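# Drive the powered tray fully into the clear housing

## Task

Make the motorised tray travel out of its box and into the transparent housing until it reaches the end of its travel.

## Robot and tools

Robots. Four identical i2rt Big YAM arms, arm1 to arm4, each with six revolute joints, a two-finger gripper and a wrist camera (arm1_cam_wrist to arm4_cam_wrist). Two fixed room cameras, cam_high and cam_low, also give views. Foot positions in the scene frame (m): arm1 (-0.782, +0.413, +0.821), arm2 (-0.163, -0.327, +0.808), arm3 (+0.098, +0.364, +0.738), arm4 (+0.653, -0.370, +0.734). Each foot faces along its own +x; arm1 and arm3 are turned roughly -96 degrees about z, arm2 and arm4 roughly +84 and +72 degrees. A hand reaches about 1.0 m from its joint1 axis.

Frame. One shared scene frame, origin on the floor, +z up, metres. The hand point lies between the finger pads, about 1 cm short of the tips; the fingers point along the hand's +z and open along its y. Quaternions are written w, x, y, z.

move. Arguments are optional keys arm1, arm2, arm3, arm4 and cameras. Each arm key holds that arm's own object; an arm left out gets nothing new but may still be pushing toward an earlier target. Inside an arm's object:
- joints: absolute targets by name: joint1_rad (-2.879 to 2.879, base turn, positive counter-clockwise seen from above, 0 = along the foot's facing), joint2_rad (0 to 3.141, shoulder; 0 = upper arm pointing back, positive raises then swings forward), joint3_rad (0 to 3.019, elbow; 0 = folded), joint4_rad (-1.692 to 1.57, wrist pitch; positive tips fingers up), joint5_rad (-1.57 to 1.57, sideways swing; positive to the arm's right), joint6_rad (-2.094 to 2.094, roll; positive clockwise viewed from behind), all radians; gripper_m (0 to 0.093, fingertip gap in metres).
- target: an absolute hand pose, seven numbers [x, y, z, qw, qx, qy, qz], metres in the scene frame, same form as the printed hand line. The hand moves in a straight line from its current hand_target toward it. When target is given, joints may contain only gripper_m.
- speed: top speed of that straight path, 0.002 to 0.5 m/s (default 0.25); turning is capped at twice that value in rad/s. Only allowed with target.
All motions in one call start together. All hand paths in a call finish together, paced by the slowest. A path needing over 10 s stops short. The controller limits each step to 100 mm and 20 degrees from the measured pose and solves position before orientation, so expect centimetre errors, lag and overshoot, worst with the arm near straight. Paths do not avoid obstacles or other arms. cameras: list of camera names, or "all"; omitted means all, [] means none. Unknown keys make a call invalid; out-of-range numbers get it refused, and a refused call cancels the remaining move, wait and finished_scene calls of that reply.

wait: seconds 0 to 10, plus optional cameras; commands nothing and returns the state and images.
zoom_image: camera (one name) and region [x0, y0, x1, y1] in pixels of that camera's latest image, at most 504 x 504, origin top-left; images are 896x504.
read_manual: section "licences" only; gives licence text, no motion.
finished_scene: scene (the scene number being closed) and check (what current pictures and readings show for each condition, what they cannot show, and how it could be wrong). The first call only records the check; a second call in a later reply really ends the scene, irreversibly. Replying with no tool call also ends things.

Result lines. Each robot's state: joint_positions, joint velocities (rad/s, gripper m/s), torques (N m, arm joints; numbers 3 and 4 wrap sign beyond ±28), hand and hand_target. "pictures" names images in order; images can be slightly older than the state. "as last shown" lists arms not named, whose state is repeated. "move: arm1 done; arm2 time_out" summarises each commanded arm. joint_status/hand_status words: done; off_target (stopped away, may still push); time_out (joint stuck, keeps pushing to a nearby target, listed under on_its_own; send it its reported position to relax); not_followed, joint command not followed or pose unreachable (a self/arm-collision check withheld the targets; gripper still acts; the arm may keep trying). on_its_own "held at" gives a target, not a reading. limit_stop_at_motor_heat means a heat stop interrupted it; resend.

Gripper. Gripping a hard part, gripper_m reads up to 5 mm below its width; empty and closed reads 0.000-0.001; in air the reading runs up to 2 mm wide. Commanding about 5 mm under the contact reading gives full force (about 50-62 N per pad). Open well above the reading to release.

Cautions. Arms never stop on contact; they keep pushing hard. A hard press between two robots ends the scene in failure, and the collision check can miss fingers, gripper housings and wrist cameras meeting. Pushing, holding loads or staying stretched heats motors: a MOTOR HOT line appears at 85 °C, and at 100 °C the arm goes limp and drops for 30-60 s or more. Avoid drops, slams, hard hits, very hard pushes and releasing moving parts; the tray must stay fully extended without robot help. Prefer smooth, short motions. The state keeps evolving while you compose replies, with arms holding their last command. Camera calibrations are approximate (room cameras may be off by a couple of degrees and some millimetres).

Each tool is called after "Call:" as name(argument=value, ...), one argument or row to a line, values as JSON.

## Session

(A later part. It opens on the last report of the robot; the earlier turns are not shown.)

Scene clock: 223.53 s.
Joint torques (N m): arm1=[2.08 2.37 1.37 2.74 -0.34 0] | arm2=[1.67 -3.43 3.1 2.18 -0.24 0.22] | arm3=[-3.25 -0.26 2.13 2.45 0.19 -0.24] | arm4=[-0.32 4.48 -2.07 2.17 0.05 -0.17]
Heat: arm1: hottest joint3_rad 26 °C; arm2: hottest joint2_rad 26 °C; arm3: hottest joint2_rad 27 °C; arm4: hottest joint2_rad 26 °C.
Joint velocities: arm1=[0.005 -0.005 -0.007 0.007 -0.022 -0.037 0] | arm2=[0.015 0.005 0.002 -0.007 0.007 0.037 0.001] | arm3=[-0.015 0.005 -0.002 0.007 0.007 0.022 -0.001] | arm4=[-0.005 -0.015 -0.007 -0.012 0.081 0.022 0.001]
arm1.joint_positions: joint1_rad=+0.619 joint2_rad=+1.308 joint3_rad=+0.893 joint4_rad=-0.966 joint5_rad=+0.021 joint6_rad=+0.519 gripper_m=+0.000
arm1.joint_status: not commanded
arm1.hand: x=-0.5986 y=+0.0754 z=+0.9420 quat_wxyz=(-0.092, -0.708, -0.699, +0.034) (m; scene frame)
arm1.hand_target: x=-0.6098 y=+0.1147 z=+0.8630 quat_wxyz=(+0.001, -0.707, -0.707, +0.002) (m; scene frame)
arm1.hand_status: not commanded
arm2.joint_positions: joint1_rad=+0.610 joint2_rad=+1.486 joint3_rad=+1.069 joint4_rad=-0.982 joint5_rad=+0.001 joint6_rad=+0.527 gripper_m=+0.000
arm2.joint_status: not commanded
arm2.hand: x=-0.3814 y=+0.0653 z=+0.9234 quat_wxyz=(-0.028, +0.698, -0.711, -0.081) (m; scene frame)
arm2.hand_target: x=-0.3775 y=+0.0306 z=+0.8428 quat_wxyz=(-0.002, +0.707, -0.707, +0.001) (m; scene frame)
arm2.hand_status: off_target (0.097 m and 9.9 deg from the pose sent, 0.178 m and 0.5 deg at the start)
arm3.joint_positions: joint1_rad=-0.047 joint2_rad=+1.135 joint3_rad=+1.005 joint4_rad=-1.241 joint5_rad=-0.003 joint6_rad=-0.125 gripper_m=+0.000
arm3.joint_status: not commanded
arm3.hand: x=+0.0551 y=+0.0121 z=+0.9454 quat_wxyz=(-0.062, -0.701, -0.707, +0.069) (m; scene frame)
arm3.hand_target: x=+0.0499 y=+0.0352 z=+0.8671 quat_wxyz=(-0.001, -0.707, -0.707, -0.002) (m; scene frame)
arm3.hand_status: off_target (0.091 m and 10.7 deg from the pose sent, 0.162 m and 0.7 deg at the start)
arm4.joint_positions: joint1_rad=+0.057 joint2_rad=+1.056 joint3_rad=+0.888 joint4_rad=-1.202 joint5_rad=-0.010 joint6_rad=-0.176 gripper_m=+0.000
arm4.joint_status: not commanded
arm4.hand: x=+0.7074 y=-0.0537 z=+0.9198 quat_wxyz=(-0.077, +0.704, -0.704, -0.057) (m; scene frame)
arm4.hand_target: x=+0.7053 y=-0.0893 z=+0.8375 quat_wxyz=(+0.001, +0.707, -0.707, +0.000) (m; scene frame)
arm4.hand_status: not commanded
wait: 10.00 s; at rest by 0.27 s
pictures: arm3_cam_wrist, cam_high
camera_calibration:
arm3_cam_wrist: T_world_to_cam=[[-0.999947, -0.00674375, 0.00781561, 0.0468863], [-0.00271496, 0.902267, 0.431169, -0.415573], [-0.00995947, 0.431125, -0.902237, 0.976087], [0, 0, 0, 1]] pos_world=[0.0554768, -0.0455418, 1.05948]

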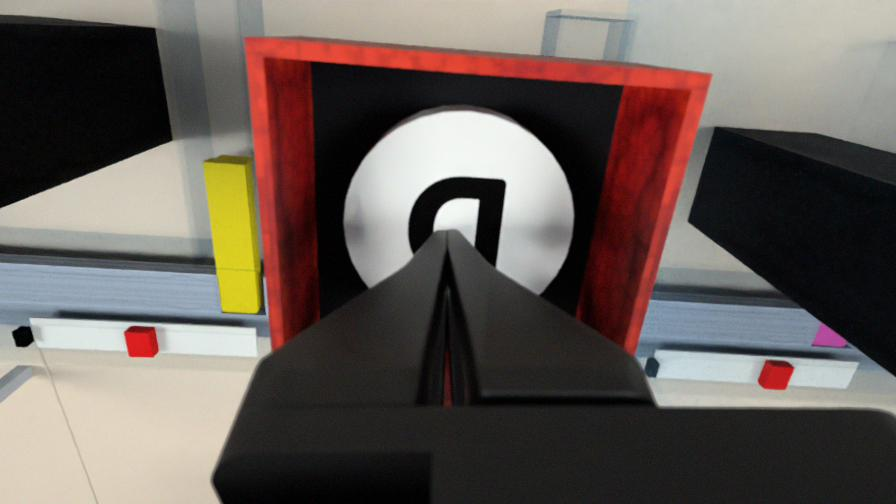

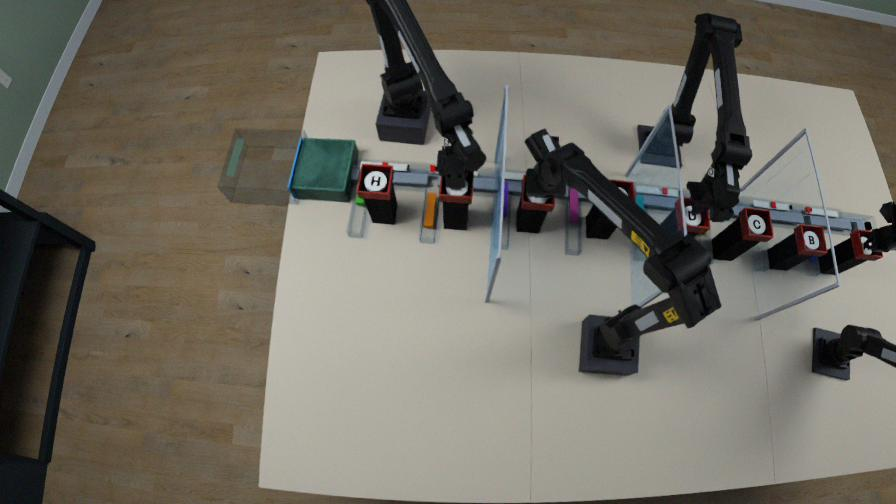

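Call:
wait(
  seconds=10,
  cameras=[],
)

Call:
wait(
  seconds=10,
  cameras=[],
)

Call:
wait(
  seconds=10,
  cameras=[],
)

Call:
wait(
  seconds=10,
  cameras=["cam_high"],
)

Call:
zoom_image(
  camera="cam_high",
  region=[340, 150, 600, 260],
)

Call:
zoom_image(
  camera="cam_high",
  region=[560, 150, 740, 270],
)

Scene clock: 241.13 s.
Joint torques (N m): arm1=[2.02 2.49 1.32 2.7 -0.34 0.02] | arm2=[1.9 -3.49 3 2.25 -0.28 0.24] | arm3=[-3.37 -0.32 2.14 2.51 0.21 -0.23] | arm4=[-0.26 4.48 -2.07 2.17 0.05 -0.16]
Heat: arm1: hottest joint3_rad 26 °C; arm2: hottest joint2_rad 26 °C; arm3: hottest joint2_rad 27 °C; arm4: hottest joint2_rad 26 °C.
Joint velocities: arm1=[-0.034 -0.015 -0.002 -0.002 -0.007 0.051 0] | arm2=[0.005 -0.015 0.012 -0.007 0.051 -0.051 0] | arm3=[-0.024 -0.015 -0.012 0.002 -0.007 0.037 -0.002] | arm4=[-0.005 -0.005 -0.007 -0.007 0.007 0.037 -0.001]
arm1.joint_positions: joint1_rad=+0.619 joint2_rad=+1.308 joint3_rad=+0.893 joint4_rad=-0.966 joint5_rad=+0.021 joint6_rad=+0.519 gripper_m=+0.000
arm1.joint_status: not commanded
arm1.hand: x=-0.5986 y=+0.0754 z=+0.9420 quat_wxyz=(-0.092, -0.708, -0.699, +0.034) (m; scene frame)
arm1.hand_target: x=-0.6098 y=+0.1147 z=+0.8630 quat_wxyz=(+0.001, -0.707, -0.707, +0.002) (m; scene frame)
arm1.hand_status: not commanded
arm2.joint_positions: joint1_rad=+0.610 joint2_rad=+1.486 joint3_rad=+1.069 joint4_rad=-0.982 joint5_rad=+0.001 joint6_rad=+0.527 gripper_m=+0.000
arm2.joint_status: not commanded
arm2.hand: x=-0.3814 y=+0.0653 z=+0.9234 quat_wxyz=(-0.028, +0.698, -0.711, -0.081) (m; scene frame)
arm2.hand_target: x=-0.3775 y=+0.0306 z=+0.8428 quat_wxyz=(-0.002, +0.707, -0.707, +0.001) (m; scene frame)
arm2.hand_status: off_target (0.097 m and 9.9 deg from the pose sent, 0.178 m and 0.5 deg at the start)
arm3.joint_positions: joint1_rad=-0.047 joint2_rad=+1.135 joint3_rad=+1.005 joint4_rad=-1.241 joint5_rad=-0.003 joint6_rad=-0.125 gripper_m=+0.000
arm3.joint_status: not commanded
arm3.hand: x=+0.0551 y=+0.0121 z=+0.9454 quat_wxyz=(-0.062, -0.701, -0.707, +0.069) (m; scene frame)
arm3.hand_target: x=+0.0499 y=+0.0352 z=+0.8671 quat_wxyz=(-0.001, -0.707, -0.707, -0.002) (m; scene frame)
arm3.hand_status: off_target (0.091 m and 10.7 deg from the pose sent, 0.162 m and 0.7 deg at the start)
arm4.joint_positions: joint1_rad=+0.057 joint2_rad=+1.056 joint3_rad=+0.888 joint4_rad=-1.202 joint5_rad=-0.010 joint6_rad=-0.176 gripper_m=+0.000
arm4.joint_status: not commanded
arm4.hand: x=+0.7074 y=-0.0537 z=+0.9198 quat_wxyz=(-0.077, +0.704, -0.704, -0.057) (m; scene frame)
arm4.hand_target: x=+0.7053 y=-0.0893 z=+0.8375 quat_wxyz=(+0.001, +0.707, -0.707, +0.000) (m; scene frame)
arm4.hand_status: not commanded
wait: 10.00 s; at rest from the start
pictures: none
No camera images: "cameras" was empty.

Scene clock: 251.13 s.
Joint torques (N m): arm1=[2.2 2.43 1.37 2.7 -0.34 0.01] | arm2=[1.08 -3.43 3.11 2.15 -0.23 0.25] | arm3=[-3.31 -0.32 2.1 2.5 0.21 -0.24] | arm4=[-0.26 4.54 -2.06 2.17 0.05 -0.17]
Heat: arm1: hottest joint3_rad 26 °C; arm2: hottest joint2_rad 26 °C; arm3: hottest joint2_rad 27 °C; arm4: hottest joint2_rad 26 °C.
Joint velocities: arm1=[0.015 0.005 0.002 -0.012 0.066 -0.066 0] | arm2=[-0.005 -0.005 -0.007 0.007 -0.007 -0.037 -0.001] | arm3=[-0.015 -0.005 -0.007 0.002 -0.081 -0.037 -0.001] | arm4=[0.005 -0.015 0.007 -0.012 -0.066 0.022 0]
arm1.joint_positions: joint1_rad=+0.619 joint2_rad=+1.308 joint3_rad=+0.893 joint4_rad=-0.966 joint5_rad=+0.021 joint6_rad=+0.519 gripper_m=+0.000
arm1.joint_status: not commanded
arm1.hand: x=-0.5986 y=+0.0754 z=+0.9420 quat_wxyz=(-0.092, -0.708, -0.699, +0.034) (m; scene frame)
arm1.hand_target: x=-0.6098 y=+0.1147 z=+0.8630 quat_wxyz=(+0.001, -0.707, -0.707, +0.002) (m; scene frame)
arm1.hand_status: not commanded
arm2.joint_positions: joint1_rad=+0.610 joint2_rad=+1.486 joint3_rad=+1.069 joint4_rad=-0.982 joint5_rad=+0.001 joint6_rad=+0.527 gripper_m=+0.000
arm2.joint_status: not commanded
arm2.hand: x=-0.3814 y=+0.0653 z=+0.9234 quat_wxyz=(-0.028, +0.698, -0.711, -0.081) (m; scene frame)
arm2.hand_target: x=-0.3775 y=+0.0306 z=+0.8428 quat_wxyz=(-0.002, +0.707, -0.707, +0.001) (m; scene frame)
arm2.hand_status: off_target (0.097 m and 9.9 deg from the pose sent, 0.178 m and 0.5 deg at the start)
arm3.joint_positions: joint1_rad=-0.047 joint2_rad=+1.135 joint3_rad=+1.005 joint4_rad=-1.241 joint5_rad=-0.003 joint6_rad=-0.125 gripper_m=+0.000
arm3.joint_status: not commanded
arm3.hand: x=+0.0551 y=+0.0121 z=+0.9454 quat_wxyz=(-0.062, -0.701, -0.707, +0.069) (m; scene frame)
arm3.hand_target: x=+0.0499 y=+0.0352 z=+0.8671 quat_wxyz=(-0.001, -0.707, -0.707, -0.002) (m; scene frame)
arm3.hand_status: off_target (0.091 m and 10.7 deg from the pose sent, 0.162 m and 0.7 deg at the start)
arm4.joint_positions: joint1_rad=+0.057 joint2_rad=+1.056 joint3_rad=+0.888 joint4_rad=-1.202 joint5_rad=-0.010 joint6_rad=-0.176 gripper_m=+0.000
arm4.joint_status: not commanded
arm4.hand: x=+0.7074 y=-0.0537 z=+0.9198 quat_wxyz=(-0.077, +0.704, -0.704, -0.057) (m; scene frame)
arm4.hand_target: x=+0.7053 y=-0.0893 z=+0.8375 quat_wxyz=(+0.001, +0.707, -0.707, +0.000) (m; scene frame)
arm4.hand_status: not commanded
wait: 10.00 s; at rest by 0.27 s
pictures: none
No camera images: "cameras" was empty.

Scene clock: 261.13 s.
Joint torques (N m): arm1=[2.2 2.43 1.35 2.67 -0.34 0.01] | arm2=[1.67 -3.49 3.12 2.24 -0.25 0.24] | arm3=[-3.31 -0.32 2.14 2.45 0.2 -0.24] | arm4=[-0.26 4.48 -2.06 2.18 0.06 -0.17]
Heat: arm1: hottest joint3_rad 26 °C; arm2: hottest joint2_rad 26 °C; arm3: hottest joint2_rad 27 °C; arm4: hottest joint2_rad 26 °C.
Joint velocities: arm1=[0.005 -0.024 -0.022 0.022 0.007 -0.037 -0.001] | arm2=[-0.015 -0.015 -0.002 -0.017 0.037 0.022 0] | arm3=[-0.015 0.005 -0.002 0.002 -0.051 -0.022 0] | arm4=[-0.005 0.005 -0.017 0.002 -0.066 -0.051 0]
arm1.joint_positions: joint1_rad=+0.619 joint2_rad=+1.308 joint3_rad=+0.893 joint4_rad=-0.966 joint5_rad=+0.021 joint6_rad=+0.519 gripper_m=+0.000
arm1.joint_status: not commanded
arm1.hand: x=-0.5986 y=+0.0754 z=+0.9420 quat_wxyz=(-0.092, -0.708, -0.699, +0.034) (m; scene frame)
arm1.hand_target: x=-0.6098 y=+0.1147 z=+0.8630 quat_wxyz=(+0.001, -0.707, -0.707, +0.002) (m; scene frame)
arm1.hand_status: not commanded
arm2.joint_positions: joint1_rad=+0.610 joint2_rad=+1.486 joint3_rad=+1.069 joint4_rad=-0.982 joint5_rad=+0.001 joint6_rad=+0.527 gripper_m=+0.000
arm2.joint_status: not commanded
arm2.hand: x=-0.3814 y=+0.0653 z=+0.9234 quat_wxyz=(-0.028, +0.698, -0.711, -0.081) (m; scene frame)
arm2.hand_target: x=-0.3775 y=+0.0306 z=+0.8428 quat_wxyz=(-0.002, +0.707, -0.707, +0.001) (m; scene frame)
arm2.hand_status: off_target (0.097 m and 9.9 deg from the pose sent, 0.178 m and 0.5 deg at the start)
arm3.joint_positions: joint1_rad=-0.047 joint2_rad=+1.135 joint3_rad=+1.005 joint4_rad=-1.241 joint5_rad=-0.003 joint6_rad=-0.125 gripper_m=+0.000
arm3.joint_status: not commanded
arm3.hand: x=+0.0551 y=+0.0121 z=+0.9454 quat_wxyz=(-0.062, -0.701, -0.707, +0.069) (m; scene frame)
arm3.hand_target: x=+0.0499 y=+0.0352 z=+0.8671 quat_wxyz=(-0.001, -0.707, -0.707, -0.002) (m; scene frame)
arm3.hand_status: off_target (0.091 m and 10.7 deg from the pose sent, 0.162 m and 0.7 deg at the start)
arm4.joint_positions: joint1_rad=+0.057 joint2_rad=+1.056 joint3_rad=+0.888 joint4_rad=-1.202 joint5_rad=-0.010 joint6_rad=-0.176 gripper_m=+0.000
arm4.joint_status: not commanded
arm4.hand: x=+0.7074 y=-0.0537 z=+0.9198 quat_wxyz=(-0.077, +0.704, -0.704, -0.057) (m; scene frame)
arm4.hand_target: x=+0.7053 y=-0.0893 z=+0.8375 quat_wxyz=(+0.001, +0.707, -0.707, +0.000) (m; scene frame)
arm4.hand_status: not commanded
wait: 10.00 s; at rest by 0.27 s
pictures: none
No camera images: "cameras" was empty.

Scene clock: 271.13 s.
Joint torques (N m): arm1=[2.2 2.43 1.39 2.74 -0.33 0.02] | arm2=[1.73 -3.31 3.08 2.21 -0.24 0.2] | arm3=[-3.37 -0.21 2.11 2.51 0.2 -0.24] | arm4=[-0.26 4.48 -2.06 2.17 0.05 -0.16]
Heat: arm1: hottest joint3_rad 26 °C; arm2: hottest joint2_rad 26 °C; arm3: hottest joint2_rad 27 °C; arm4: hottest joint2_rad 26 °C.
Joint velocities: arm1=[-0.005 0.005 0.002 -0.002 0.007 -0.007 0] | arm2=[-0.005 0.005 -0.017 0.002 0.037 0.051 0] | arm3=[0.005 -0.005 -0.007 -0.027 0.007 0.066 0] | arm4=[-0.005 0.024 0.002 0.012 0.007 0.022 0]
arm1.joint_positions: joint1_rad=+0.619 joint2_rad=+1.308 joint3_rad=+0.893 joint4_rad=-0.966 joint5_rad=+0.021 joint6_rad=+0.519 gripper_m=+0.000
arm1.joint_status: not commanded
arm1.hand: x=-0.5986 y=+0.0754 z=+0.9420 quat_wxyz=(-0.092, -0.708, -0.699, +0.034) (m; scene frame)
arm1.hand_target: x=-0.6098 y=+0.1147 z=+0.8630 quat_wxyz=(+0.001, -0.707, -0.707, +0.002) (m; scene frame)
arm1.hand_status: not commanded
arm2.joint_positions: joint1_rad=+0.610 joint2_rad=+1.486 joint3_rad=+1.069 joint4_rad=-0.982 joint5_rad=+0.001 joint6_rad=+0.527 gripper_m=+0.000
arm2.joint_status: not commanded
arm2.hand: x=-0.3814 y=+0.0653 z=+0.9234 quat_wxyz=(-0.028, +0.698, -0.711, -0.081) (m; scene frame)
arm2.hand_target: x=-0.3775 y=+0.0306 z=+0.8428 quat_wxyz=(-0.002, +0.707, -0.707, +0.001) (m; scene frame)
arm2.hand_status: off_target (0.097 m and 9.9 deg from the pose sent, 0.178 m and 0.5 deg at the start)
arm3.joint_positions: joint1_rad=-0.047 joint2_rad=+1.135 joint3_rad=+1.005 joint4_rad=-1.241 joint5_rad=-0.003 joint6_rad=-0.125 gripper_m=+0.000
arm3.joint_status: not commanded
arm3.hand: x=+0.0551 y=+0.0121 z=+0.9454 quat_wxyz=(-0.062, -0.701, -0.707, +0.069) (m; scene frame)
arm3.hand_target: x=+0.0499 y=+0.0352 z=+0.8671 quat_wxyz=(-0.001, -0.707, -0.707, -0.002) (m; scene frame)
arm3.hand_status: off_target (0.091 m and 10.7 deg from the pose sent, 0.162 m and 0.7 deg at the start)
arm4.joint_positions: joint1_rad=+0.057 joint2_rad=+1.056 joint3_rad=+0.888 joint4_rad=-1.202 joint5_rad=-0.010 joint6_rad=-0.176 gripper_m=+0.000
arm4.joint_status: not commanded
arm4.hand: x=+0.7074 y=-0.0537 z=+0.9198 quat_wxyz=(-0.077, +0.704, -0.704, -0.057) (m; scene frame)
arm4.hand_target: x=+0.7053 y=-0.0893 z=+0.8375 quat_wxyz=(+0.001, +0.707, -0.707, +0.000) (m; scene frame)
arm4.hand_status: not commanded
wait: 10.00 s; at rest by 0.27 s
pictures: cam_high

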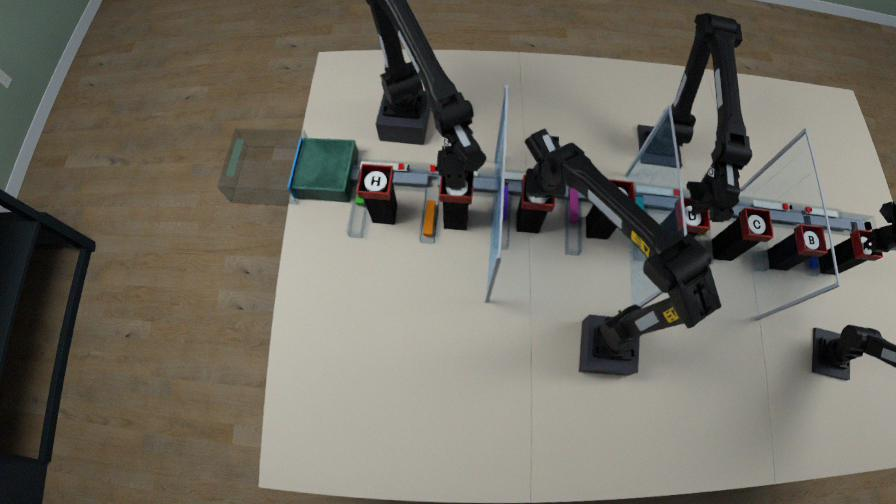

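Scaled by 1.938 from the camera's 896x504 image, which has a finer 1280x720 frame.

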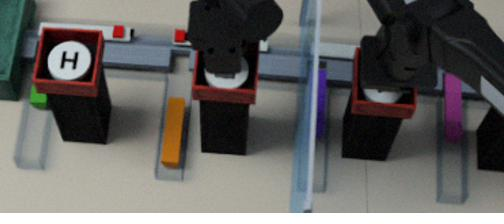

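Scaled by 2.800 from the camera's 896x504 image, which has a finer 1280x720 frame.

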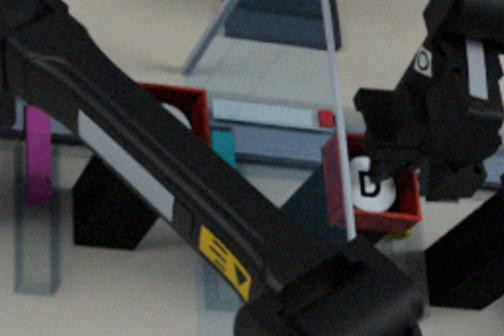

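Call:
wait(
  seconds=10,
  cameras=[],
)

Call:
wait(
  seconds=10,
  cameras=[],
)

Call:
wait(
  seconds=10,
  cameras=[],
)

Call:
wait(
  seconds=10,
  cameras=["cam_high"],
)

Call:
zoom_image(
  camera="cam_high",
  region=[340, 150, 600, 260],
)

Call:
zoom_image(
  camera="cam_high",
  region=[560, 150, 740, 270],
)

Scene clock: 281.33 s.
Joint torques (N m): arm1=[2.02 2.61 1.37 2.7 -0.34 0.02] | arm2=[1.85 -3.49 3.15 2.15 -0.24 0.23] | arm3=[-3.37 -0.32 2.11 2.5 0.2 -0.25] | arm4=[-0.32 4.48 -2.04 2.17 0.05 -0.16]
Heat: arm1: hottest joint3_rad 26 °C; arm2: hottest joint2_rad 26 °C; arm3: hottest joint2_rad 27 °C; arm4: hottest joint2_rad 26 °C.
Joint velocities: arm1=[-0.005 0.005 0.002 -0.017 0.022 0.022 -0.002] | arm2=[-0.015 -0.005 -0.017 0.007 -0.022 -0.022 0] | arm3=[-0.005 -0.005 0.002 -0.012 0.037 -0.051 -0.001] | arm4=[0.005 -0.005 -0.007 -0.002 0.022 -0.007 -0.001]
arm1.joint_positions: joint1_rad=+0.619 joint2_rad=+1.308 joint3_rad=+0.893 joint4_rad=-0.966 joint5_rad=+0.021 joint6_rad=+0.519 gripper_m=+0.000
arm1.joint_status: not commanded
arm1.hand: x=-0.5986 y=+0.0754 z=+0.9420 quat_wxyz=(-0.092, -0.708, -0.699, +0.034) (m; scene frame)
arm1.hand_target: x=-0.6098 y=+0.1147 z=+0.8630 quat_wxyz=(+0.001, -0.707, -0.707, +0.002) (m; scene frame)
arm1.hand_status: not commanded
arm2.joint_positions: joint1_rad=+0.610 joint2_rad=+1.486 joint3_rad=+1.069 joint4_rad=-0.982 joint5_rad=+0.001 joint6_rad=+0.527 gripper_m=+0.000
arm2.joint_status: not commanded
arm2.hand: x=-0.3814 y=+0.0653 z=+0.9234 quat_wxyz=(-0.028, +0.698, -0.711, -0.081) (m; scene frame)
arm2.hand_target: x=-0.3775 y=+0.0306 z=+0.8428 quat_wxyz=(-0.002, +0.707, -0.707, +0.001) (m; scene frame)
arm2.hand_status: off_target (0.097 m and 9.9 deg from the pose sent, 0.178 m and 0.5 deg at the start)
arm3.joint_positions: joint1_rad=-0.047 joint2_rad=+1.135 joint3_rad=+1.005 joint4_rad=-1.241 joint5_rad=-0.003 joint6_rad=-0.125 gripper_m=+0.000
arm3.joint_status: not commanded
arm3.hand: x=+0.0551 y=+0.0121 z=+0.9454 quat_wxyz=(-0.062, -0.701, -0.707, +0.069) (m; scene frame)
arm3.hand_target: x=+0.0499 y=+0.0352 z=+0.8671 quat_wxyz=(-0.001, -0.707, -0.707, -0.002) (m; scene frame)
arm3.hand_status: off_target (0.091 m and 10.7 deg from the pose sent, 0.162 m and 0.7 deg at the start)
arm4.joint_positions: joint1_rad=+0.057 joint2_rad=+1.056 joint3_rad=+0.888 joint4_rad=-1.202 joint5_rad=-0.010 joint6_rad=-0.176 gripper_m=+0.000
arm4.joint_status: not commanded
arm4.hand: x=+0.7074 y=-0.0537 z=+0.9198 quat_wxyz=(-0.077, +0.704, -0.704, -0.057) (m; scene frame)
arm4.hand_target: x=+0.7053 y=-0.0893 z=+0.8375 quat_wxyz=(+0.001, +0.707, -0.707, +0.000) (m; scene frame)
arm4.hand_status: not commanded
wait: 10.00 s; at rest by 0.07 s
pictures: none
No camera images: "cameras" was empty.

Scene clock: 291.33 s.
Joint torques (N m): arm1=[2.14 2.37 1.37 2.73 -0.35 0.02] | arm2=[1.38 -3.72 3.03 2.17 -0.24 0.25] | arm3=[-3.49 -0.26 2.1 2.48 0.2 -0.24] | arm4=[-0.26 4.48 -2.06 2.15 0.05 -0.17]
Heat: arm1: hottest joint3_rad 26 °C; arm2: hottest joint2_rad 26 °C; arm3: hottest joint2_rad 27 °C; arm4: hottest joint2_rad 26 °C.
Joint velocities: arm1=[-0.015 -0.034 0.012 -0.002 -0.066 0.007 -0.002] | arm2=[-0.005 -0.005 -0.012 -0.007 0.007 -0.007 0] | arm3=[-0.005 -0.015 0.007 0.002 -0.037 0.051 0] | arm4=[-0.005 -0.015 -0.007 0.012 -0.051 -0.066 0.001]
arm1.joint_positions: joint1_rad=+0.619 joint2_rad=+1.308 joint3_rad=+0.893 joint4_rad=-0.966 joint5_rad=+0.021 joint6_rad=+0.519 gripper_m=+0.000
arm1.joint_status: not commanded
arm1.hand: x=-0.5986 y=+0.0754 z=+0.9420 quat_wxyz=(-0.092, -0.708, -0.699, +0.034) (m; scene frame)
arm1.hand_target: x=-0.6098 y=+0.1147 z=+0.8630 quat_wxyz=(+0.001, -0.707, -0.707, +0.002) (m; scene frame)
arm1.hand_status: not commanded
arm2.joint_positions: joint1_rad=+0.610 joint2_rad=+1.486 joint3_rad=+1.069 joint4_rad=-0.982 joint5_rad=+0.001 joint6_rad=+0.527 gripper_m=+0.000
arm2.joint_status: not commanded
arm2.hand: x=-0.3814 y=+0.0653 z=+0.9234 quat_wxyz=(-0.028, +0.698, -0.711, -0.081) (m; scene frame)
arm2.hand_target: x=-0.3775 y=+0.0306 z=+0.8428 quat_wxyz=(-0.002, +0.707, -0.707, +0.001) (m; scene frame)
arm2.hand_status: off_target (0.097 m and 9.9 deg from the pose sent, 0.178 m and 0.5 deg at the start)
arm3.joint_positions: joint1_rad=-0.047 joint2_rad=+1.135 joint3_rad=+1.005 joint4_rad=-1.241 joint5_rad=-0.003 joint6_rad=-0.125 gripper_m=+0.000
arm3.joint_status: not commanded
arm3.hand: x=+0.0551 y=+0.0121 z=+0.9454 quat_wxyz=(-0.062, -0.701, -0.707, +0.069) (m; scene frame)
arm3.hand_target: x=+0.0499 y=+0.0352 z=+0.8671 quat_wxyz=(-0.001, -0.707, -0.707, -0.002) (m; scene frame)
arm3.hand_status: off_target (0.091 m and 10.7 deg from the pose sent, 0.162 m and 0.7 deg at the start)
arm4.joint_positions: joint1_rad=+0.057 joint2_rad=+1.056 joint3_rad=+0.888 joint4_rad=-1.202 joint5_rad=-0.010 joint6_rad=-0.176 gripper_m=+0.000
arm4.joint_status: not commanded
arm4.hand: x=+0.7074 y=-0.0537 z=+0.9198 quat_wxyz=(-0.077, +0.704, -0.704, -0.057) (m; scene frame)
arm4.hand_target: x=+0.7053 y=-0.0893 z=+0.8375 quat_wxyz=(+0.001, +0.707, -0.707, +0.000) (m; scene frame)
arm4.hand_status: not commanded
wait: 10.00 s; at rest by 0.27 s
pictures: none
No camera images: "cameras" was empty.

Scene clock: 301.33 s.
Joint torques (N m): arm1=[2.14 2.37 1.35 2.67 -0.35 0.01] | arm2=[1.9 -3.25 3.03 2.15 -0.24 0.23] | arm3=[-3.19 -0.32 2.11 2.5 0.2 -0.24] | arm4=[-0.26 4.48 -2.06 2.17 0.05 -0.16]
Heat: arm1: hottest joint3_rad 26 °C; arm2: hottest joint2_rad 26 °C; arm3: hottest joint2_rad 27 °C; arm4: hottest joint2_rad 26 °C.
Joint velocities: arm1=[0.005 -0.015 -0.002 -0.007 -0.007 -0.007 0] | arm2=[-0.005 -0.005 0.007 0.017 -0.022 0.066 0.001] | arm3=[-0.005 -0.015 -0.002 0.012 -0.11 0.007 0.001] | arm4=[-0.015 -0.015 -0.002 -0.007 -0.051 -0.051 0]
arm1.joint_positions: joint1_rad=+0.619 joint2_rad=+1.308 joint3_rad=+0.893 joint4_rad=-0.966 joint5_rad=+0.021 joint6_rad=+0.519 gripper_m=+0.000
arm1.joint_status: not commanded
arm1.hand: x=-0.5986 y=+0.0754 z=+0.9420 quat_wxyz=(-0.092, -0.708, -0.699, +0.034) (m; scene frame)
arm1.hand_target: x=-0.6098 y=+0.1147 z=+0.8630 quat_wxyz=(+0.001, -0.707, -0.707, +0.002) (m; scene frame)
arm1.hand_status: not commanded
arm2.joint_positions: joint1_rad=+0.610 joint2_rad=+1.486 joint3_rad=+1.069 joint4_rad=-0.982 joint5_rad=+0.001 joint6_rad=+0.527 gripper_m=+0.000
arm2.joint_status: not commanded
arm2.hand: x=-0.3814 y=+0.0653 z=+0.9234 quat_wxyz=(-0.028, +0.698, -0.711, -0.081) (m; scene frame)
arm2.hand_target: x=-0.3775 y=+0.0306 z=+0.8428 quat_wxyz=(-0.002, +0.707, -0.707, +0.001) (m; scene frame)
arm2.hand_status: off_target (0.097 m and 9.9 deg from the pose sent, 0.178 m and 0.5 deg at the start)
arm3.joint_positions: joint1_rad=-0.047 joint2_rad=+1.135 joint3_rad=+1.005 joint4_rad=-1.241 joint5_rad=-0.003 joint6_rad=-0.125 gripper_m=+0.000
arm3.joint_status: not commanded
arm3.hand: x=+0.0551 y=+0.0121 z=+0.9454 quat_wxyz=(-0.062, -0.701, -0.707, +0.069) (m; scene frame)
arm3.hand_target: x=+0.0499 y=+0.0352 z=+0.8671 quat_wxyz=(-0.001, -0.707, -0.707, -0.002) (m; scene frame)
arm3.hand_status: off_target (0.091 m and 10.7 deg from the pose sent, 0.162 m and 0.7 deg at the start)
arm4.joint_positions: joint1_rad=+0.057 joint2_rad=+1.056 joint3_rad=+0.888 joint4_rad=-1.202 joint5_rad=-0.010 joint6_rad=-0.176 gripper_m=+0.000
arm4.joint_status: not commanded
arm4.hand: x=+0.7074 y=-0.0537 z=+0.9198 quat_wxyz=(-0.077, +0.704, -0.704, -0.057) (m; scene frame)
arm4.hand_target: x=+0.7053 y=-0.0893 z=+0.8375 quat_wxyz=(+0.001, +0.707, -0.707, +0.000) (m; scene frame)
arm4.hand_status: not commanded
wait: 10.00 s; at rest by 0.27 s
pictures: none
No camera images: "cameras" was empty.

Scene clock: 311.33 s.
Joint torques (N m): arm1=[2.2 2.43 1.35 2.66 -0.35 0.02] | arm2=[1.67 -3.43 3.06 2.21 -0.24 0.24] | arm3=[-3.31 -0.32 2.07 2.48 0.2 -0.24] | arm4=[-0.26 4.42 -2.06 2.17 0.05 -0.16]
Heat: arm1: hottest joint3_rad 26 °C; arm2: hottest joint2_rad 26 °C; arm3: hottest joint2_rad 27 °C; arm4: hottest joint2_rad 26 °C.
Joint velocities: arm1=[0.015 0.005 -0.002 -0.007 0.022 0.022 -0.001] | arm2=[-0.005 -0.005 0.002 -0.007 -0.007 -0.051 0] | arm3=[-0.005 -0.024 0.002 0.022 0.007 0.007 0] | arm4=[0.005 0.005 -0.002 0.017 0.007 -0.037 0.001]
arm1.joint_positions: joint1_rad=+0.619 joint2_rad=+1.308 joint3_rad=+0.893 joint4_rad=-0.966 joint5_rad=+0.021 joint6_rad=+0.519 gripper_m=+0.000
arm1.joint_status: not commanded
arm1.hand: x=-0.5986 y=+0.0754 z=+0.9420 quat_wxyz=(-0.092, -0.708, -0.699, +0.034) (m; scene frame)
arm1.hand_target: x=-0.6098 y=+0.1147 z=+0.8630 quat_wxyz=(+0.001, -0.707, -0.707, +0.002) (m; scene frame)
arm1.hand_status: not commanded
arm2.joint_positions: joint1_rad=+0.610 joint2_rad=+1.486 joint3_rad=+1.069 joint4_rad=-0.982 joint5_rad=+0.001 joint6_rad=+0.527 gripper_m=+0.000
arm2.joint_status: not commanded
arm2.hand: x=-0.3814 y=+0.0653 z=+0.9234 quat_wxyz=(-0.028, +0.698, -0.711, -0.081) (m; scene frame)
arm2.hand_target: x=-0.3775 y=+0.0306 z=+0.8428 quat_wxyz=(-0.002, +0.707, -0.707, +0.001) (m; scene frame)
arm2.hand_status: off_target (0.097 m and 9.9 deg from the pose sent, 0.178 m and 0.5 deg at the start)
arm3.joint_positions: joint1_rad=-0.047 joint2_rad=+1.135 joint3_rad=+1.005 joint4_rad=-1.241 joint5_rad=-0.003 joint6_rad=-0.125 gripper_m=+0.000
arm3.joint_status: not commanded
arm3.hand: x=+0.0551 y=+0.0121 z=+0.9454 quat_wxyz=(-0.062, -0.701, -0.707, +0.069) (m; scene frame)
arm3.hand_target: x=+0.0499 y=+0.0352 z=+0.8671 quat_wxyz=(-0.001, -0.707, -0.707, -0.002) (m; scene frame)
arm3.hand_status: off_target (0.091 m and 10.7 deg from the pose sent, 0.162 m and 0.7 deg at the start)
arm4.joint_positions: joint1_rad=+0.057 joint2_rad=+1.056 joint3_rad=+0.888 joint4_rad=-1.202 joint5_rad=-0.010 joint6_rad=-0.176 gripper_m=+0.000
arm4.joint_status: not commanded
arm4.hand: x=+0.7074 y=-0.0537 z=+0.9198 quat_wxyz=(-0.077, +0.704, -0.704, -0.057) (m; scene frame)
arm4.hand_target: x=+0.7053 y=-0.0893 z=+0.8375 quat_wxyz=(+0.001, +0.707, -0.707, +0.000) (m; scene frame)
arm4.hand_status: not commanded
wait: 10.00 s; at rest by 0.27 s
pictures: cam_high

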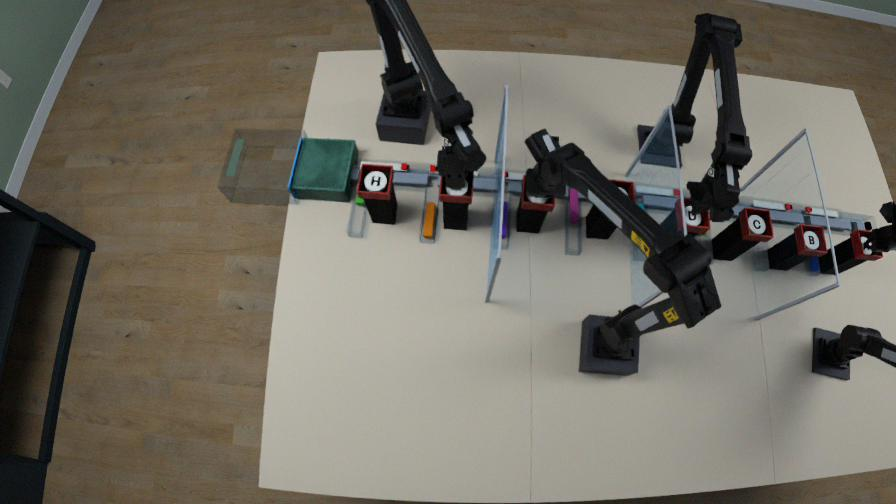

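Scaled by 1.938 from the camera's 896x504 image, which has a finer 1280x720 frame.

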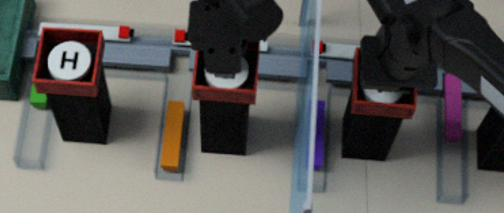

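Scaled by 2.800 from the camera's 896x504 image, which has a finer 1280x720 frame.

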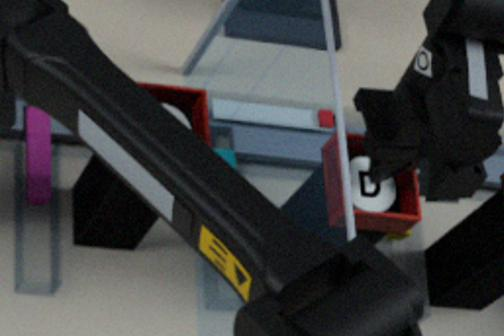

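Call:
wait(
  seconds=10,
  cameras=["cam_high", "cam_low"],
)

Call:
zoom_image(
  camera="cam_high",
  region=[560, 150, 740, 270],
)

Call:
zoom_image(
  camera="cam_low",
  region=[290, 170, 560, 300],
)

Scene clock: 321.47 s.
Joint torques (N m): arm1=[2.08 2.49 1.36 2.7 -0.35 0.01] | arm2=[1.96 -3.14 3.22 2.09 -0.23 0.2] | arm3=[-3.31 -0.38 2.11 2.48 0.19 -0.24] | arm4=[-0.26 4.48 -2.04 2.17 0.05 -0.16]
Heat: arm1: hottest joint3_rad 26 °C; arm2: hottest joint2_rad 26 °C; arm3: hottest joint2_rad 27 °C; arm4: hottest joint2_rad 26 °C.
Joint velocities: arm1=[0.024 -0.015 -0.007 -0.002 -0.007 -0.007 0] | arm2=[-0.005 -0.005 -0.017 -0.002 -0.051 0.022 -0.001] | arm3=[-0.024 -0.005 -0.007 -0.012 -0.081 -0.022 -0.002] | arm4=[-0.015 -0.005 -0.007 -0.012 0.037 -0.007 0.001]
arm1.joint_positions: joint1_rad=+0.619 joint2_rad=+1.308 joint3_rad=+0.893 joint4_rad=-0.966 joint5_rad=+0.021 joint6_rad=+0.519 gripper_m=+0.000
arm1.joint_status: not commanded
arm1.hand: x=-0.5986 y=+0.0754 z=+0.9420 quat_wxyz=(-0.092, -0.708, -0.699, +0.034) (m; scene frame)
arm1.hand_target: x=-0.6098 y=+0.1147 z=+0.8630 quat_wxyz=(+0.001, -0.707, -0.707, +0.002) (m; scene frame)
arm1.hand_status: not commanded
arm2.joint_positions: joint1_rad=+0.610 joint2_rad=+1.486 joint3_rad=+1.069 joint4_rad=-0.982 joint5_rad=+0.001 joint6_rad=+0.527 gripper_m=+0.000
arm2.joint_status: not commanded
arm2.hand: x=-0.3814 y=+0.0653 z=+0.9234 quat_wxyz=(-0.028, +0.698, -0.711, -0.081) (m; scene frame)
arm2.hand_target: x=-0.3775 y=+0.0306 z=+0.8428 quat_wxyz=(-0.002, +0.707, -0.707, +0.001) (m; scene frame)
arm2.hand_status: off_target (0.097 m and 9.9 deg from the pose sent, 0.178 m and 0.5 deg at the start)
arm3.joint_positions: joint1_rad=-0.047 joint2_rad=+1.135 joint3_rad=+1.005 joint4_rad=-1.241 joint5_rad=-0.003 joint6_rad=-0.125 gripper_m=+0.000
arm3.joint_status: not commanded
arm3.hand: x=+0.0551 y=+0.0121 z=+0.9454 quat_wxyz=(-0.062, -0.701, -0.707, +0.069) (m; scene frame)
arm3.hand_target: x=+0.0499 y=+0.0352 z=+0.8671 quat_wxyz=(-0.001, -0.707, -0.707, -0.002) (m; scene frame)
arm3.hand_status: off_target (0.091 m and 10.7 deg from the pose sent, 0.162 m and 0.7 deg at the start)
arm4.joint_positions: joint1_rad=+0.057 joint2_rad=+1.056 joint3_rad=+0.888 joint4_rad=-1.202 joint5_rad=-0.010 joint6_rad=-0.176 gripper_m=+0.000
arm4.joint_status: not commanded
arm4.hand: x=+0.7074 y=-0.0537 z=+0.9198 quat_wxyz=(-0.077, +0.704, -0.704, -0.057) (m; scene frame)
arm4.hand_target: x=+0.7053 y=-0.0893 z=+0.8375 quat_wxyz=(+0.001, +0.707, -0.707, +0.000) (m; scene frame)
arm4.hand_status: not commanded
wait: 10.00 s; at rest by 0.13 s
pictures: cam_high, cam_low

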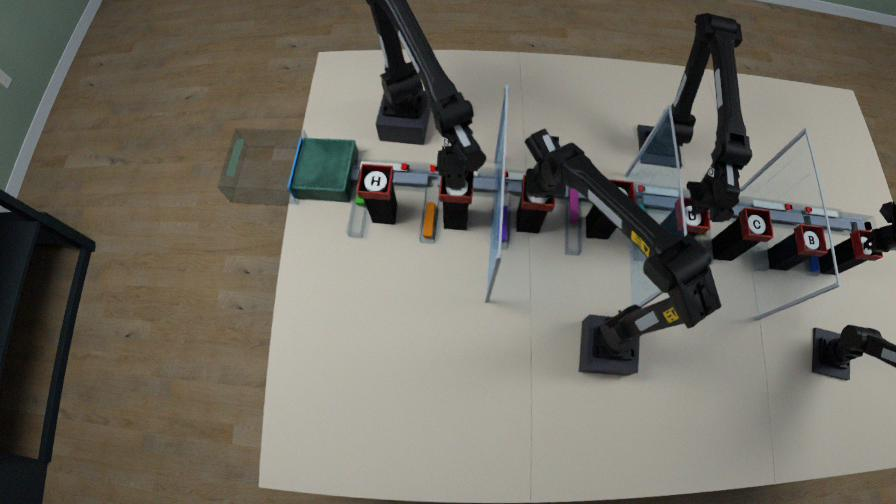

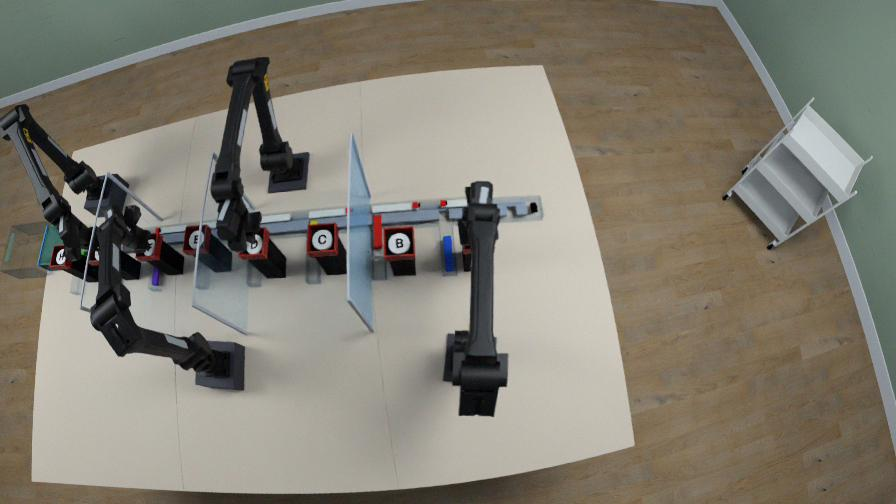

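Scaled by 2.800 from the camera's 896x504 image, which has a finer 1280x720 frame.

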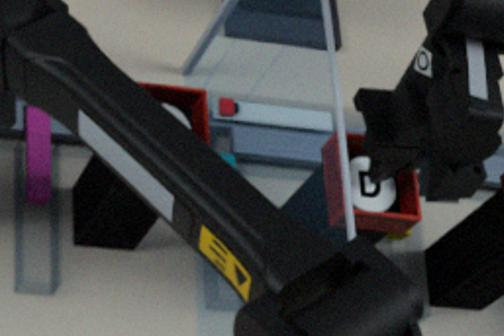

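Scaled by 1.867 from the camera's 896x504 image, which has a finer 1280x720 frame.

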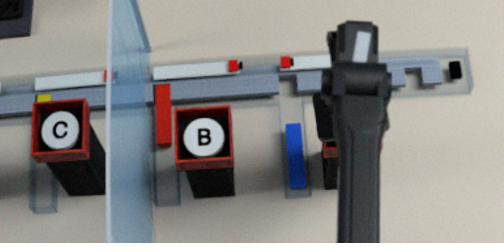

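Call:
wait(
  seconds=10,
  cameras=[],
)

Call:
wait(
  seconds=10,
  cameras=[],
)

Call:
wait(
  seconds=10,
  cameras=[],
)

Call:
wait(
  seconds=10,
  cameras=[],
)

Call:
wait(
  seconds=10,
  cameras=["cam_high"],
)

Call:
zoom_image(
  camera="cam_high",
  region=[560, 150, 740, 270],
)

Scene clock: 332.07 s.
Joint torques (N m): arm1=[2.08 2.67 1.39 2.73 -0.34 0.02] | arm2=[1.44 -3.55 2.97 2.22 -0.25 0.19] | arm3=[-3.19 -0.32 2.09 2.5 0.2 -0.24] | arm4=[-0.26 4.48 -2.06 2.15 0.05 -0.17]
Heat: arm1: hottest joint3_rad 26 °C; arm2: hottest joint2_rad 26 °C; arm3: hottest joint2_rad 26 °C; arm4: hottest joint2_rad 26 °C.
Joint velocities: arm1=[-0.015 0.005 0.007 -0.017 -0.022 0.037 0] | arm2=[0.015 0.005 -0.007 0.002 -0.051 0.007 0] | arm3=[0.005 -0.005 -0.002 0.017 -0.022 -0.081 -0.001] | arm4=[-0.005 -0.015 -0.007 0.002 -0.007 0.007 -0.001]
arm1.joint_positions: joint1_rad=+0.619 joint2_rad=+1.308 joint3_rad=+0.893 joint4_rad=-0.966 joint5_rad=+0.021 joint6_rad=+0.519 gripper_m=+0.000
arm1.joint_status: not commanded
arm1.hand: x=-0.5986 y=+0.0754 z=+0.9420 quat_wxyz=(-0.092, -0.708, -0.699, +0.034) (m; scene frame)
arm1.hand_target: x=-0.6098 y=+0.1147 z=+0.8630 quat_wxyz=(+0.001, -0.707, -0.707, +0.002) (m; scene frame)
arm1.hand_status: not commanded
arm2.joint_positions: joint1_rad=+0.610 joint2_rad=+1.486 joint3_rad=+1.069 joint4_rad=-0.982 joint5_rad=+0.001 joint6_rad=+0.527 gripper_m=+0.000
arm2.joint_status: not commanded
arm2.hand: x=-0.3814 y=+0.0653 z=+0.9234 quat_wxyz=(-0.028, +0.698, -0.711, -0.081) (m; scene frame)
arm2.hand_target: x=-0.3775 y=+0.0306 z=+0.8428 quat_wxyz=(-0.002, +0.707, -0.707, +0.001) (m; scene frame)
arm2.hand_status: off_target (0.097 m and 9.9 deg from the pose sent, 0.178 m and 0.5 deg at the start)
arm3.joint_positions: joint1_rad=-0.047 joint2_rad=+1.135 joint3_rad=+1.005 joint4_rad=-1.241 joint5_rad=-0.003 joint6_rad=-0.125 gripper_m=+0.000
arm3.joint_status: not commanded
arm3.hand: x=+0.0551 y=+0.0121 z=+0.9454 quat_wxyz=(-0.062, -0.701, -0.707, +0.069) (m; scene frame)
arm3.hand_target: x=+0.0499 y=+0.0352 z=+0.8671 quat_wxyz=(-0.001, -0.707, -0.707, -0.002) (m; scene frame)
arm3.hand_status: off_target (0.091 m and 10.7 deg from the pose sent, 0.162 m and 0.7 deg at the start)
arm4.joint_positions: joint1_rad=+0.057 joint2_rad=+1.056 joint3_rad=+0.888 joint4_rad=-1.202 joint5_rad=-0.010 joint6_rad=-0.176 gripper_m=+0.000
arm4.joint_status: not commanded
arm4.hand: x=+0.7074 y=-0.0537 z=+0.9198 quat_wxyz=(-0.077, +0.704, -0.704, -0.057) (m; scene frame)
arm4.hand_target: x=+0.7053 y=-0.0893 z=+0.8375 quat_wxyz=(+0.001, +0.707, -0.707, +0.000) (m; scene frame)
arm4.hand_status: not commanded
wait: 10.00 s; at rest from the start
pictures: none
No camera images: "cameras" was empty.

Scene clock: 342.07 s.
Joint torques (N m): arm1=[2.26 2.49 1.4 2.71 -0.34 0.02] | arm2=[1.73 -3.78 3.08 2.09 -0.26 0.21] | arm3=[-3.31 -0.38 2.13 2.47 0.2 -0.24] | arm4=[-0.26 4.42 -2.06 2.17 0.05 -0.16]
Heat: arm1: hottest joint3_rad 26 °C; arm2: hottest joint2_rad 26 °C; arm3: hottest joint2_rad 26 °C; arm4: hottest joint2_rad 26 °C.
Joint velocities: arm1=[0.005 0.005 0.012 -0.007 0.037 0.037 0] | arm2=[-0.005 -0.005 -0.012 0.027 0.037 0.051 0] | arm3=[-0.005 0.005 0.007 0.012 0.037 0.007 0] | arm4=[0.005 -0.024 0.002 -0.012 0.022 -0.007 0]
arm1.joint_positions: joint1_rad=+0.619 joint2_rad=+1.308 joint3_rad=+0.893 joint4_rad=-0.966 joint5_rad=+0.021 joint6_rad=+0.519 gripper_m=+0.000
arm1.joint_status: not commanded
arm1.hand: x=-0.5986 y=+0.0754 z=+0.9420 quat_wxyz=(-0.092, -0.708, -0.699, +0.034) (m; scene frame)
arm1.hand_target: x=-0.6098 y=+0.1147 z=+0.8630 quat_wxyz=(+0.001, -0.707, -0.707, +0.002) (m; scene frame)
arm1.hand_status: not commanded
arm2.joint_positions: joint1_rad=+0.610 joint2_rad=+1.486 joint3_rad=+1.069 joint4_rad=-0.982 joint5_rad=+0.001 joint6_rad=+0.527 gripper_m=+0.000
arm2.joint_status: not commanded
arm2.hand: x=-0.3814 y=+0.0653 z=+0.9234 quat_wxyz=(-0.028, +0.698, -0.711, -0.081) (m; scene frame)
arm2.hand_target: x=-0.3775 y=+0.0306 z=+0.8428 quat_wxyz=(-0.002, +0.707, -0.707, +0.001) (m; scene frame)
arm2.hand_status: off_target (0.097 m and 9.9 deg from the pose sent, 0.178 m and 0.5 deg at the start)
arm3.joint_positions: joint1_rad=-0.047 joint2_rad=+1.135 joint3_rad=+1.005 joint4_rad=-1.241 joint5_rad=-0.003 joint6_rad=-0.125 gripper_m=+0.000
arm3.joint_status: not commanded
arm3.hand: x=+0.0551 y=+0.0121 z=+0.9454 quat_wxyz=(-0.062, -0.701, -0.707, +0.069) (m; scene frame)
arm3.hand_target: x=+0.0499 y=+0.0352 z=+0.8671 quat_wxyz=(-0.001, -0.707, -0.707, -0.002) (m; scene frame)
arm3.hand_status: off_target (0.091 m and 10.7 deg from the pose sent, 0.162 m and 0.7 deg at the start)
arm4.joint_positions: joint1_rad=+0.057 joint2_rad=+1.056 joint3_rad=+0.888 joint4_rad=-1.202 joint5_rad=-0.010 joint6_rad=-0.176 gripper_m=+0.000
arm4.joint_status: not commanded
arm4.hand: x=+0.7074 y=-0.0537 z=+0.9198 quat_wxyz=(-0.077, +0.704, -0.704, -0.057) (m; scene frame)
arm4.hand_target: x=+0.7053 y=-0.0893 z=+0.8375 quat_wxyz=(+0.001, +0.707, -0.707, +0.000) (m; scene frame)
arm4.hand_status: not commanded
wait: 10.00 s; at rest by 0.27 s
pictures: none
No camera images: "cameras" was empty.

Scene clock: 352.07 s.
Joint torques (N m): arm1=[2.14 2.32 1.32 2.69 -0.34 0.01] | arm2=[1.85 -3.72 3.1 2.3 -0.21 0.2] | arm3=[-3.25 -0.38 2.13 2.48 0.2 -0.24] | arm4=[-0.26 4.48 -2.06 2.17 0.06 -0.16]
Heat: arm1: hottest joint3_rad 26 °C; arm2: hottest joint2_rad 26 °C; arm3: hottest joint2_rad 26 °C; arm4: hottest joint2_rad 26 °C.
Joint velocities: arm1=[-0.015 -0.005 -0.012 -0.017 0.037 -0.007 0.001] | arm2=[-0.015 -0.015 -0.017 -0.012 -0.051 -0.066 0.001] | arm3=[0.005 0.005 -0.007 -0.002 0.007 0.007 0] | arm4=[-0.015 -0.015 0.002 0.002 -0.022 -0.095 0.001]
arm1.joint_positions: joint1_rad=+0.619 joint2_rad=+1.308 joint3_rad=+0.893 joint4_rad=-0.966 joint5_rad=+0.021 joint6_rad=+0.519 gripper_m=+0.000
arm1.joint_status: not commanded
arm1.hand: x=-0.5986 y=+0.0754 z=+0.9420 quat_wxyz=(-0.092, -0.708, -0.699, +0.034) (m; scene frame)
arm1.hand_target: x=-0.6098 y=+0.1147 z=+0.8630 quat_wxyz=(+0.001, -0.707, -0.707, +0.002) (m; scene frame)
arm1.hand_status: not commanded
arm2.joint_positions: joint1_rad=+0.610 joint2_rad=+1.486 joint3_rad=+1.069 joint4_rad=-0.982 joint5_rad=+0.001 joint6_rad=+0.527 gripper_m=+0.000
arm2.joint_status: not commanded
arm2.hand: x=-0.3814 y=+0.0653 z=+0.9234 quat_wxyz=(-0.028, +0.698, -0.711, -0.081) (m; scene frame)
arm2.hand_target: x=-0.3775 y=+0.0306 z=+0.8428 quat_wxyz=(-0.002, +0.707, -0.707, +0.001) (m; scene frame)
arm2.hand_status: off_target (0.097 m and 9.9 deg from the pose sent, 0.178 m and 0.5 deg at the start)
arm3.joint_positions: joint1_rad=-0.047 joint2_rad=+1.135 joint3_rad=+1.005 joint4_rad=-1.241 joint5_rad=-0.003 joint6_rad=-0.125 gripper_m=+0.000
arm3.joint_status: not commanded
arm3.hand: x=+0.0551 y=+0.0121 z=+0.9454 quat_wxyz=(-0.062, -0.701, -0.707, +0.069) (m; scene frame)
arm3.hand_target: x=+0.0499 y=+0.0352 z=+0.8671 quat_wxyz=(-0.001, -0.707, -0.707, -0.002) (m; scene frame)
arm3.hand_status: off_target (0.091 m and 10.7 deg from the pose sent, 0.162 m and 0.7 deg at the start)
arm4.joint_positions: joint1_rad=+0.057 joint2_rad=+1.056 joint3_rad=+0.888 joint4_rad=-1.202 joint5_rad=-0.010 joint6_rad=-0.176 gripper_m=+0.000
arm4.joint_status: not commanded
arm4.hand: x=+0.7074 y=-0.0537 z=+0.9198 quat_wxyz=(-0.077, +0.704, -0.704, -0.057) (m; scene frame)
arm4.hand_target: x=+0.7053 y=-0.0893 z=+0.8375 quat_wxyz=(+0.001, +0.707, -0.707, +0.000) (m; scene frame)
arm4.hand_status: not commanded
wait: 10.00 s; at rest by 0.27 s
pictures: none
No camera images: "cameras" was empty.

Scene clock: 362.07 s.
Joint torques (N m): arm1=[2.08 2.43 1.35 2.71 -0.35 0.02] | arm2=[2.08 -3.37 3.14 2.22 -0.25 0.23] | arm3=[-3.25 -0.32 2.1 2.45 0.21 -0.24] | arm4=[-0.26 4.48 -2.06 2.17 0.05 -0.17]
Heat: arm1: hottest joint3_rad 26 °C; arm2: hottest joint2_rad 26 °C; arm3: hottest joint2_rad 26 °C; arm4: hottest joint2_rad 26 °C.
Joint velocities: arm1=[-0.015 -0.005 -0.002 0.007 -0.022 -0.022 0] | arm2=[-0.005 -0.005 0.002 -0.002 -0.007 0.066 -0.001] | arm3=[-0.005 -0.015 0.007 -0.007 0.022 -0.007 0.001] | arm4=[0.015 -0.015 -0.007 -0.002 0.007 -0.022 0]
arm1.joint_positions: joint1_rad=+0.619 joint2_rad=+1.308 joint3_rad=+0.893 joint4_rad=-0.966 joint5_rad=+0.021 joint6_rad=+0.519 gripper_m=+0.000
arm1.joint_status: not commanded
arm1.hand: x=-0.5986 y=+0.0754 z=+0.9420 quat_wxyz=(-0.092, -0.708, -0.699, +0.034) (m; scene frame)
arm1.hand_target: x=-0.6098 y=+0.1147 z=+0.8630 quat_wxyz=(+0.001, -0.707, -0.707, +0.002) (m; scene frame)
arm1.hand_status: not commanded
arm2.joint_positions: joint1_rad=+0.610 joint2_rad=+1.486 joint3_rad=+1.069 joint4_rad=-0.982 joint5_rad=+0.001 joint6_rad=+0.527 gripper_m=+0.000
arm2.joint_status: not commanded
arm2.hand: x=-0.3814 y=+0.0653 z=+0.9234 quat_wxyz=(-0.028, +0.698, -0.711, -0.081) (m; scene frame)
arm2.hand_target: x=-0.3775 y=+0.0306 z=+0.8428 quat_wxyz=(-0.002, +0.707, -0.707, +0.001) (m; scene frame)
arm2.hand_status: off_target (0.097 m and 9.9 deg from the pose sent, 0.178 m and 0.5 deg at the start)
arm3.joint_positions: joint1_rad=-0.047 joint2_rad=+1.135 joint3_rad=+1.005 joint4_rad=-1.241 joint5_rad=-0.003 joint6_rad=-0.125 gripper_m=+0.000
arm3.joint_status: not commanded
arm3.hand: x=+0.0551 y=+0.0121 z=+0.9454 quat_wxyz=(-0.062, -0.701, -0.707, +0.069) (m; scene frame)
arm3.hand_target: x=+0.0499 y=+0.0352 z=+0.8671 quat_wxyz=(-0.001, -0.707, -0.707, -0.002) (m; scene frame)
arm3.hand_status: off_target (0.091 m and 10.7 deg from the pose sent, 0.162 m and 0.7 deg at the start)
arm4.joint_positions: joint1_rad=+0.057 joint2_rad=+1.056 joint3_rad=+0.888 joint4_rad=-1.202 joint5_rad=-0.010 joint6_rad=-0.176 gripper_m=+0.000
arm4.joint_status: not commanded
arm4.hand: x=+0.7074 y=-0.0537 z=+0.9198 quat_wxyz=(-0.077, +0.704, -0.704, -0.057) (m; scene frame)
arm4.hand_target: x=+0.7053 y=-0.0893 z=+0.8375 quat_wxyz=(+0.001, +0.707, -0.707, +0.000) (m; scene frame)
arm4.hand_status: not commanded
wait: 10.00 s; at rest by 0.27 s
pictures: none
No camera images: "cameras" was empty.

Scene clock: 372.07 s.
Joint torques (N m): arm1=[2.08 2.37 1.4 2.73 -0.35 0.02] | arm2=[2.02 -3.19 3.14 2.06 -0.21 0.22] | arm3=[-3.31 -0.32 2.1 2.5 0.2 -0.24] | arm4=[-0.26 4.54 -2.06 2.15 0.05 -0.16]
Heat: arm1: hottest joint3_rad 26 °C; arm2: hottest joint2_rad 26 °C; arm3: hottest joint2_rad 26 °C; arm4: hottest joint2_rad 26 °C.
Joint velocities: arm1=[-0.015 -0.005 -0.012 0.022 -0.037 0.022 -0.001] | arm2=[0.005 -0.005 -0.007 0.012 -0.081 0.051 0] | arm3=[-0.015 0.005 -0.002 0.017 -0.007 -0.007 0.001] | arm4=[0.005 -0.015 -0.012 -0.012 -0.022 0.022 0]
arm1.joint_positions: joint1_rad=+0.619 joint2_rad=+1.308 joint3_rad=+0.893 joint4_rad=-0.966 joint5_rad=+0.021 joint6_rad=+0.519 gripper_m=+0.000
arm1.joint_status: not commanded
arm1.hand: x=-0.5986 y=+0.0754 z=+0.9420 quat_wxyz=(-0.092, -0.708, -0.699, +0.034) (m; scene frame)
arm1.hand_target: x=-0.6098 y=+0.1147 z=+0.8630 quat_wxyz=(+0.001, -0.707, -0.707, +0.002) (m; scene frame)
arm1.hand_status: not commanded
arm2.joint_positions: joint1_rad=+0.610 joint2_rad=+1.486 joint3_rad=+1.069 joint4_rad=-0.982 joint5_rad=+0.001 joint6_rad=+0.527 gripper_m=+0.000
arm2.joint_status: not commanded
arm2.hand: x=-0.3814 y=+0.0653 z=+0.9234 quat_wxyz=(-0.028, +0.698, -0.711, -0.081) (m; scene frame)
arm2.hand_target: x=-0.3775 y=+0.0306 z=+0.8428 quat_wxyz=(-0.002, +0.707, -0.707, +0.001) (m; scene frame)
arm2.hand_status: off_target (0.097 m and 9.9 deg from the pose sent, 0.178 m and 0.5 deg at the start)
arm3.joint_positions: joint1_rad=-0.047 joint2_rad=+1.135 joint3_rad=+1.005 joint4_rad=-1.241 joint5_rad=-0.003 joint6_rad=-0.125 gripper_m=+0.000
arm3.joint_status: not commanded
arm3.hand: x=+0.0551 y=+0.0121 z=+0.9454 quat_wxyz=(-0.062, -0.701, -0.707, +0.069) (m; scene frame)
arm3.hand_target: x=+0.0499 y=+0.0352 z=+0.8671 quat_wxyz=(-0.001, -0.707, -0.707, -0.002) (m; scene frame)
arm3.hand_status: off_target (0.091 m and 10.7 deg from the pose sent, 0.162 m and 0.7 deg at the start)
arm4.joint_positions: joint1_rad=+0.057 joint2_rad=+1.056 joint3_rad=+0.888 joint4_rad=-1.202 joint5_rad=-0.010 joint6_rad=-0.176 gripper_m=+0.000
arm4.joint_status: not commanded
arm4.hand: x=+0.7074 y=-0.0537 z=+0.9198 quat_wxyz=(-0.077, +0.704, -0.704, -0.057) (m; scene frame)
arm4.hand_target: x=+0.7053 y=-0.0893 z=+0.8375 quat_wxyz=(+0.001, +0.707, -0.707, +0.000) (m; scene frame)
arm4.hand_status: not commanded
wait: 10.00 s; at rest by 0.27 s
pictures: cam_high

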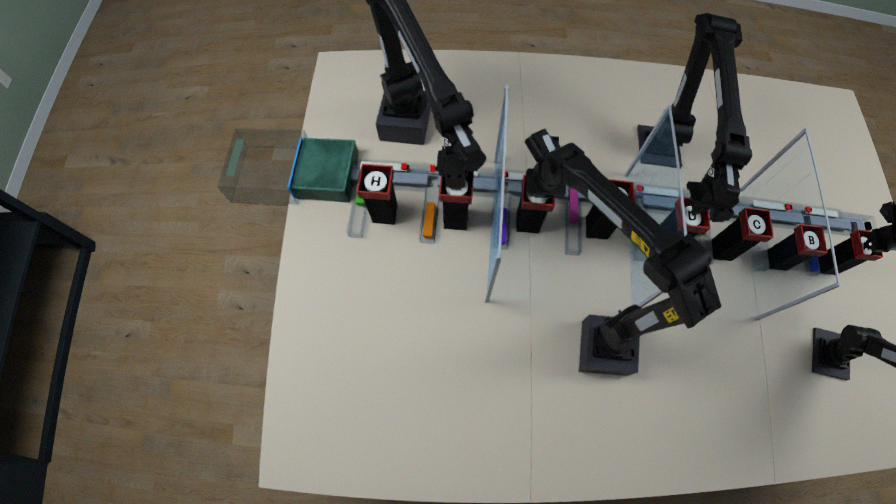

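Scaled by 2.800 from the camera's 896x504 image, which has a finer 1280x720 frame.

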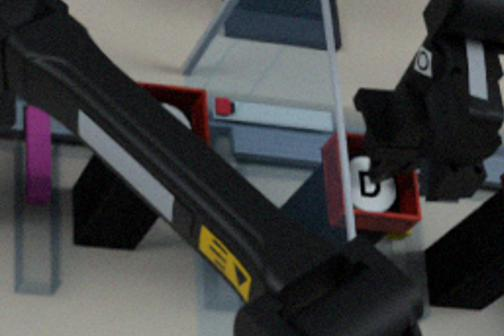

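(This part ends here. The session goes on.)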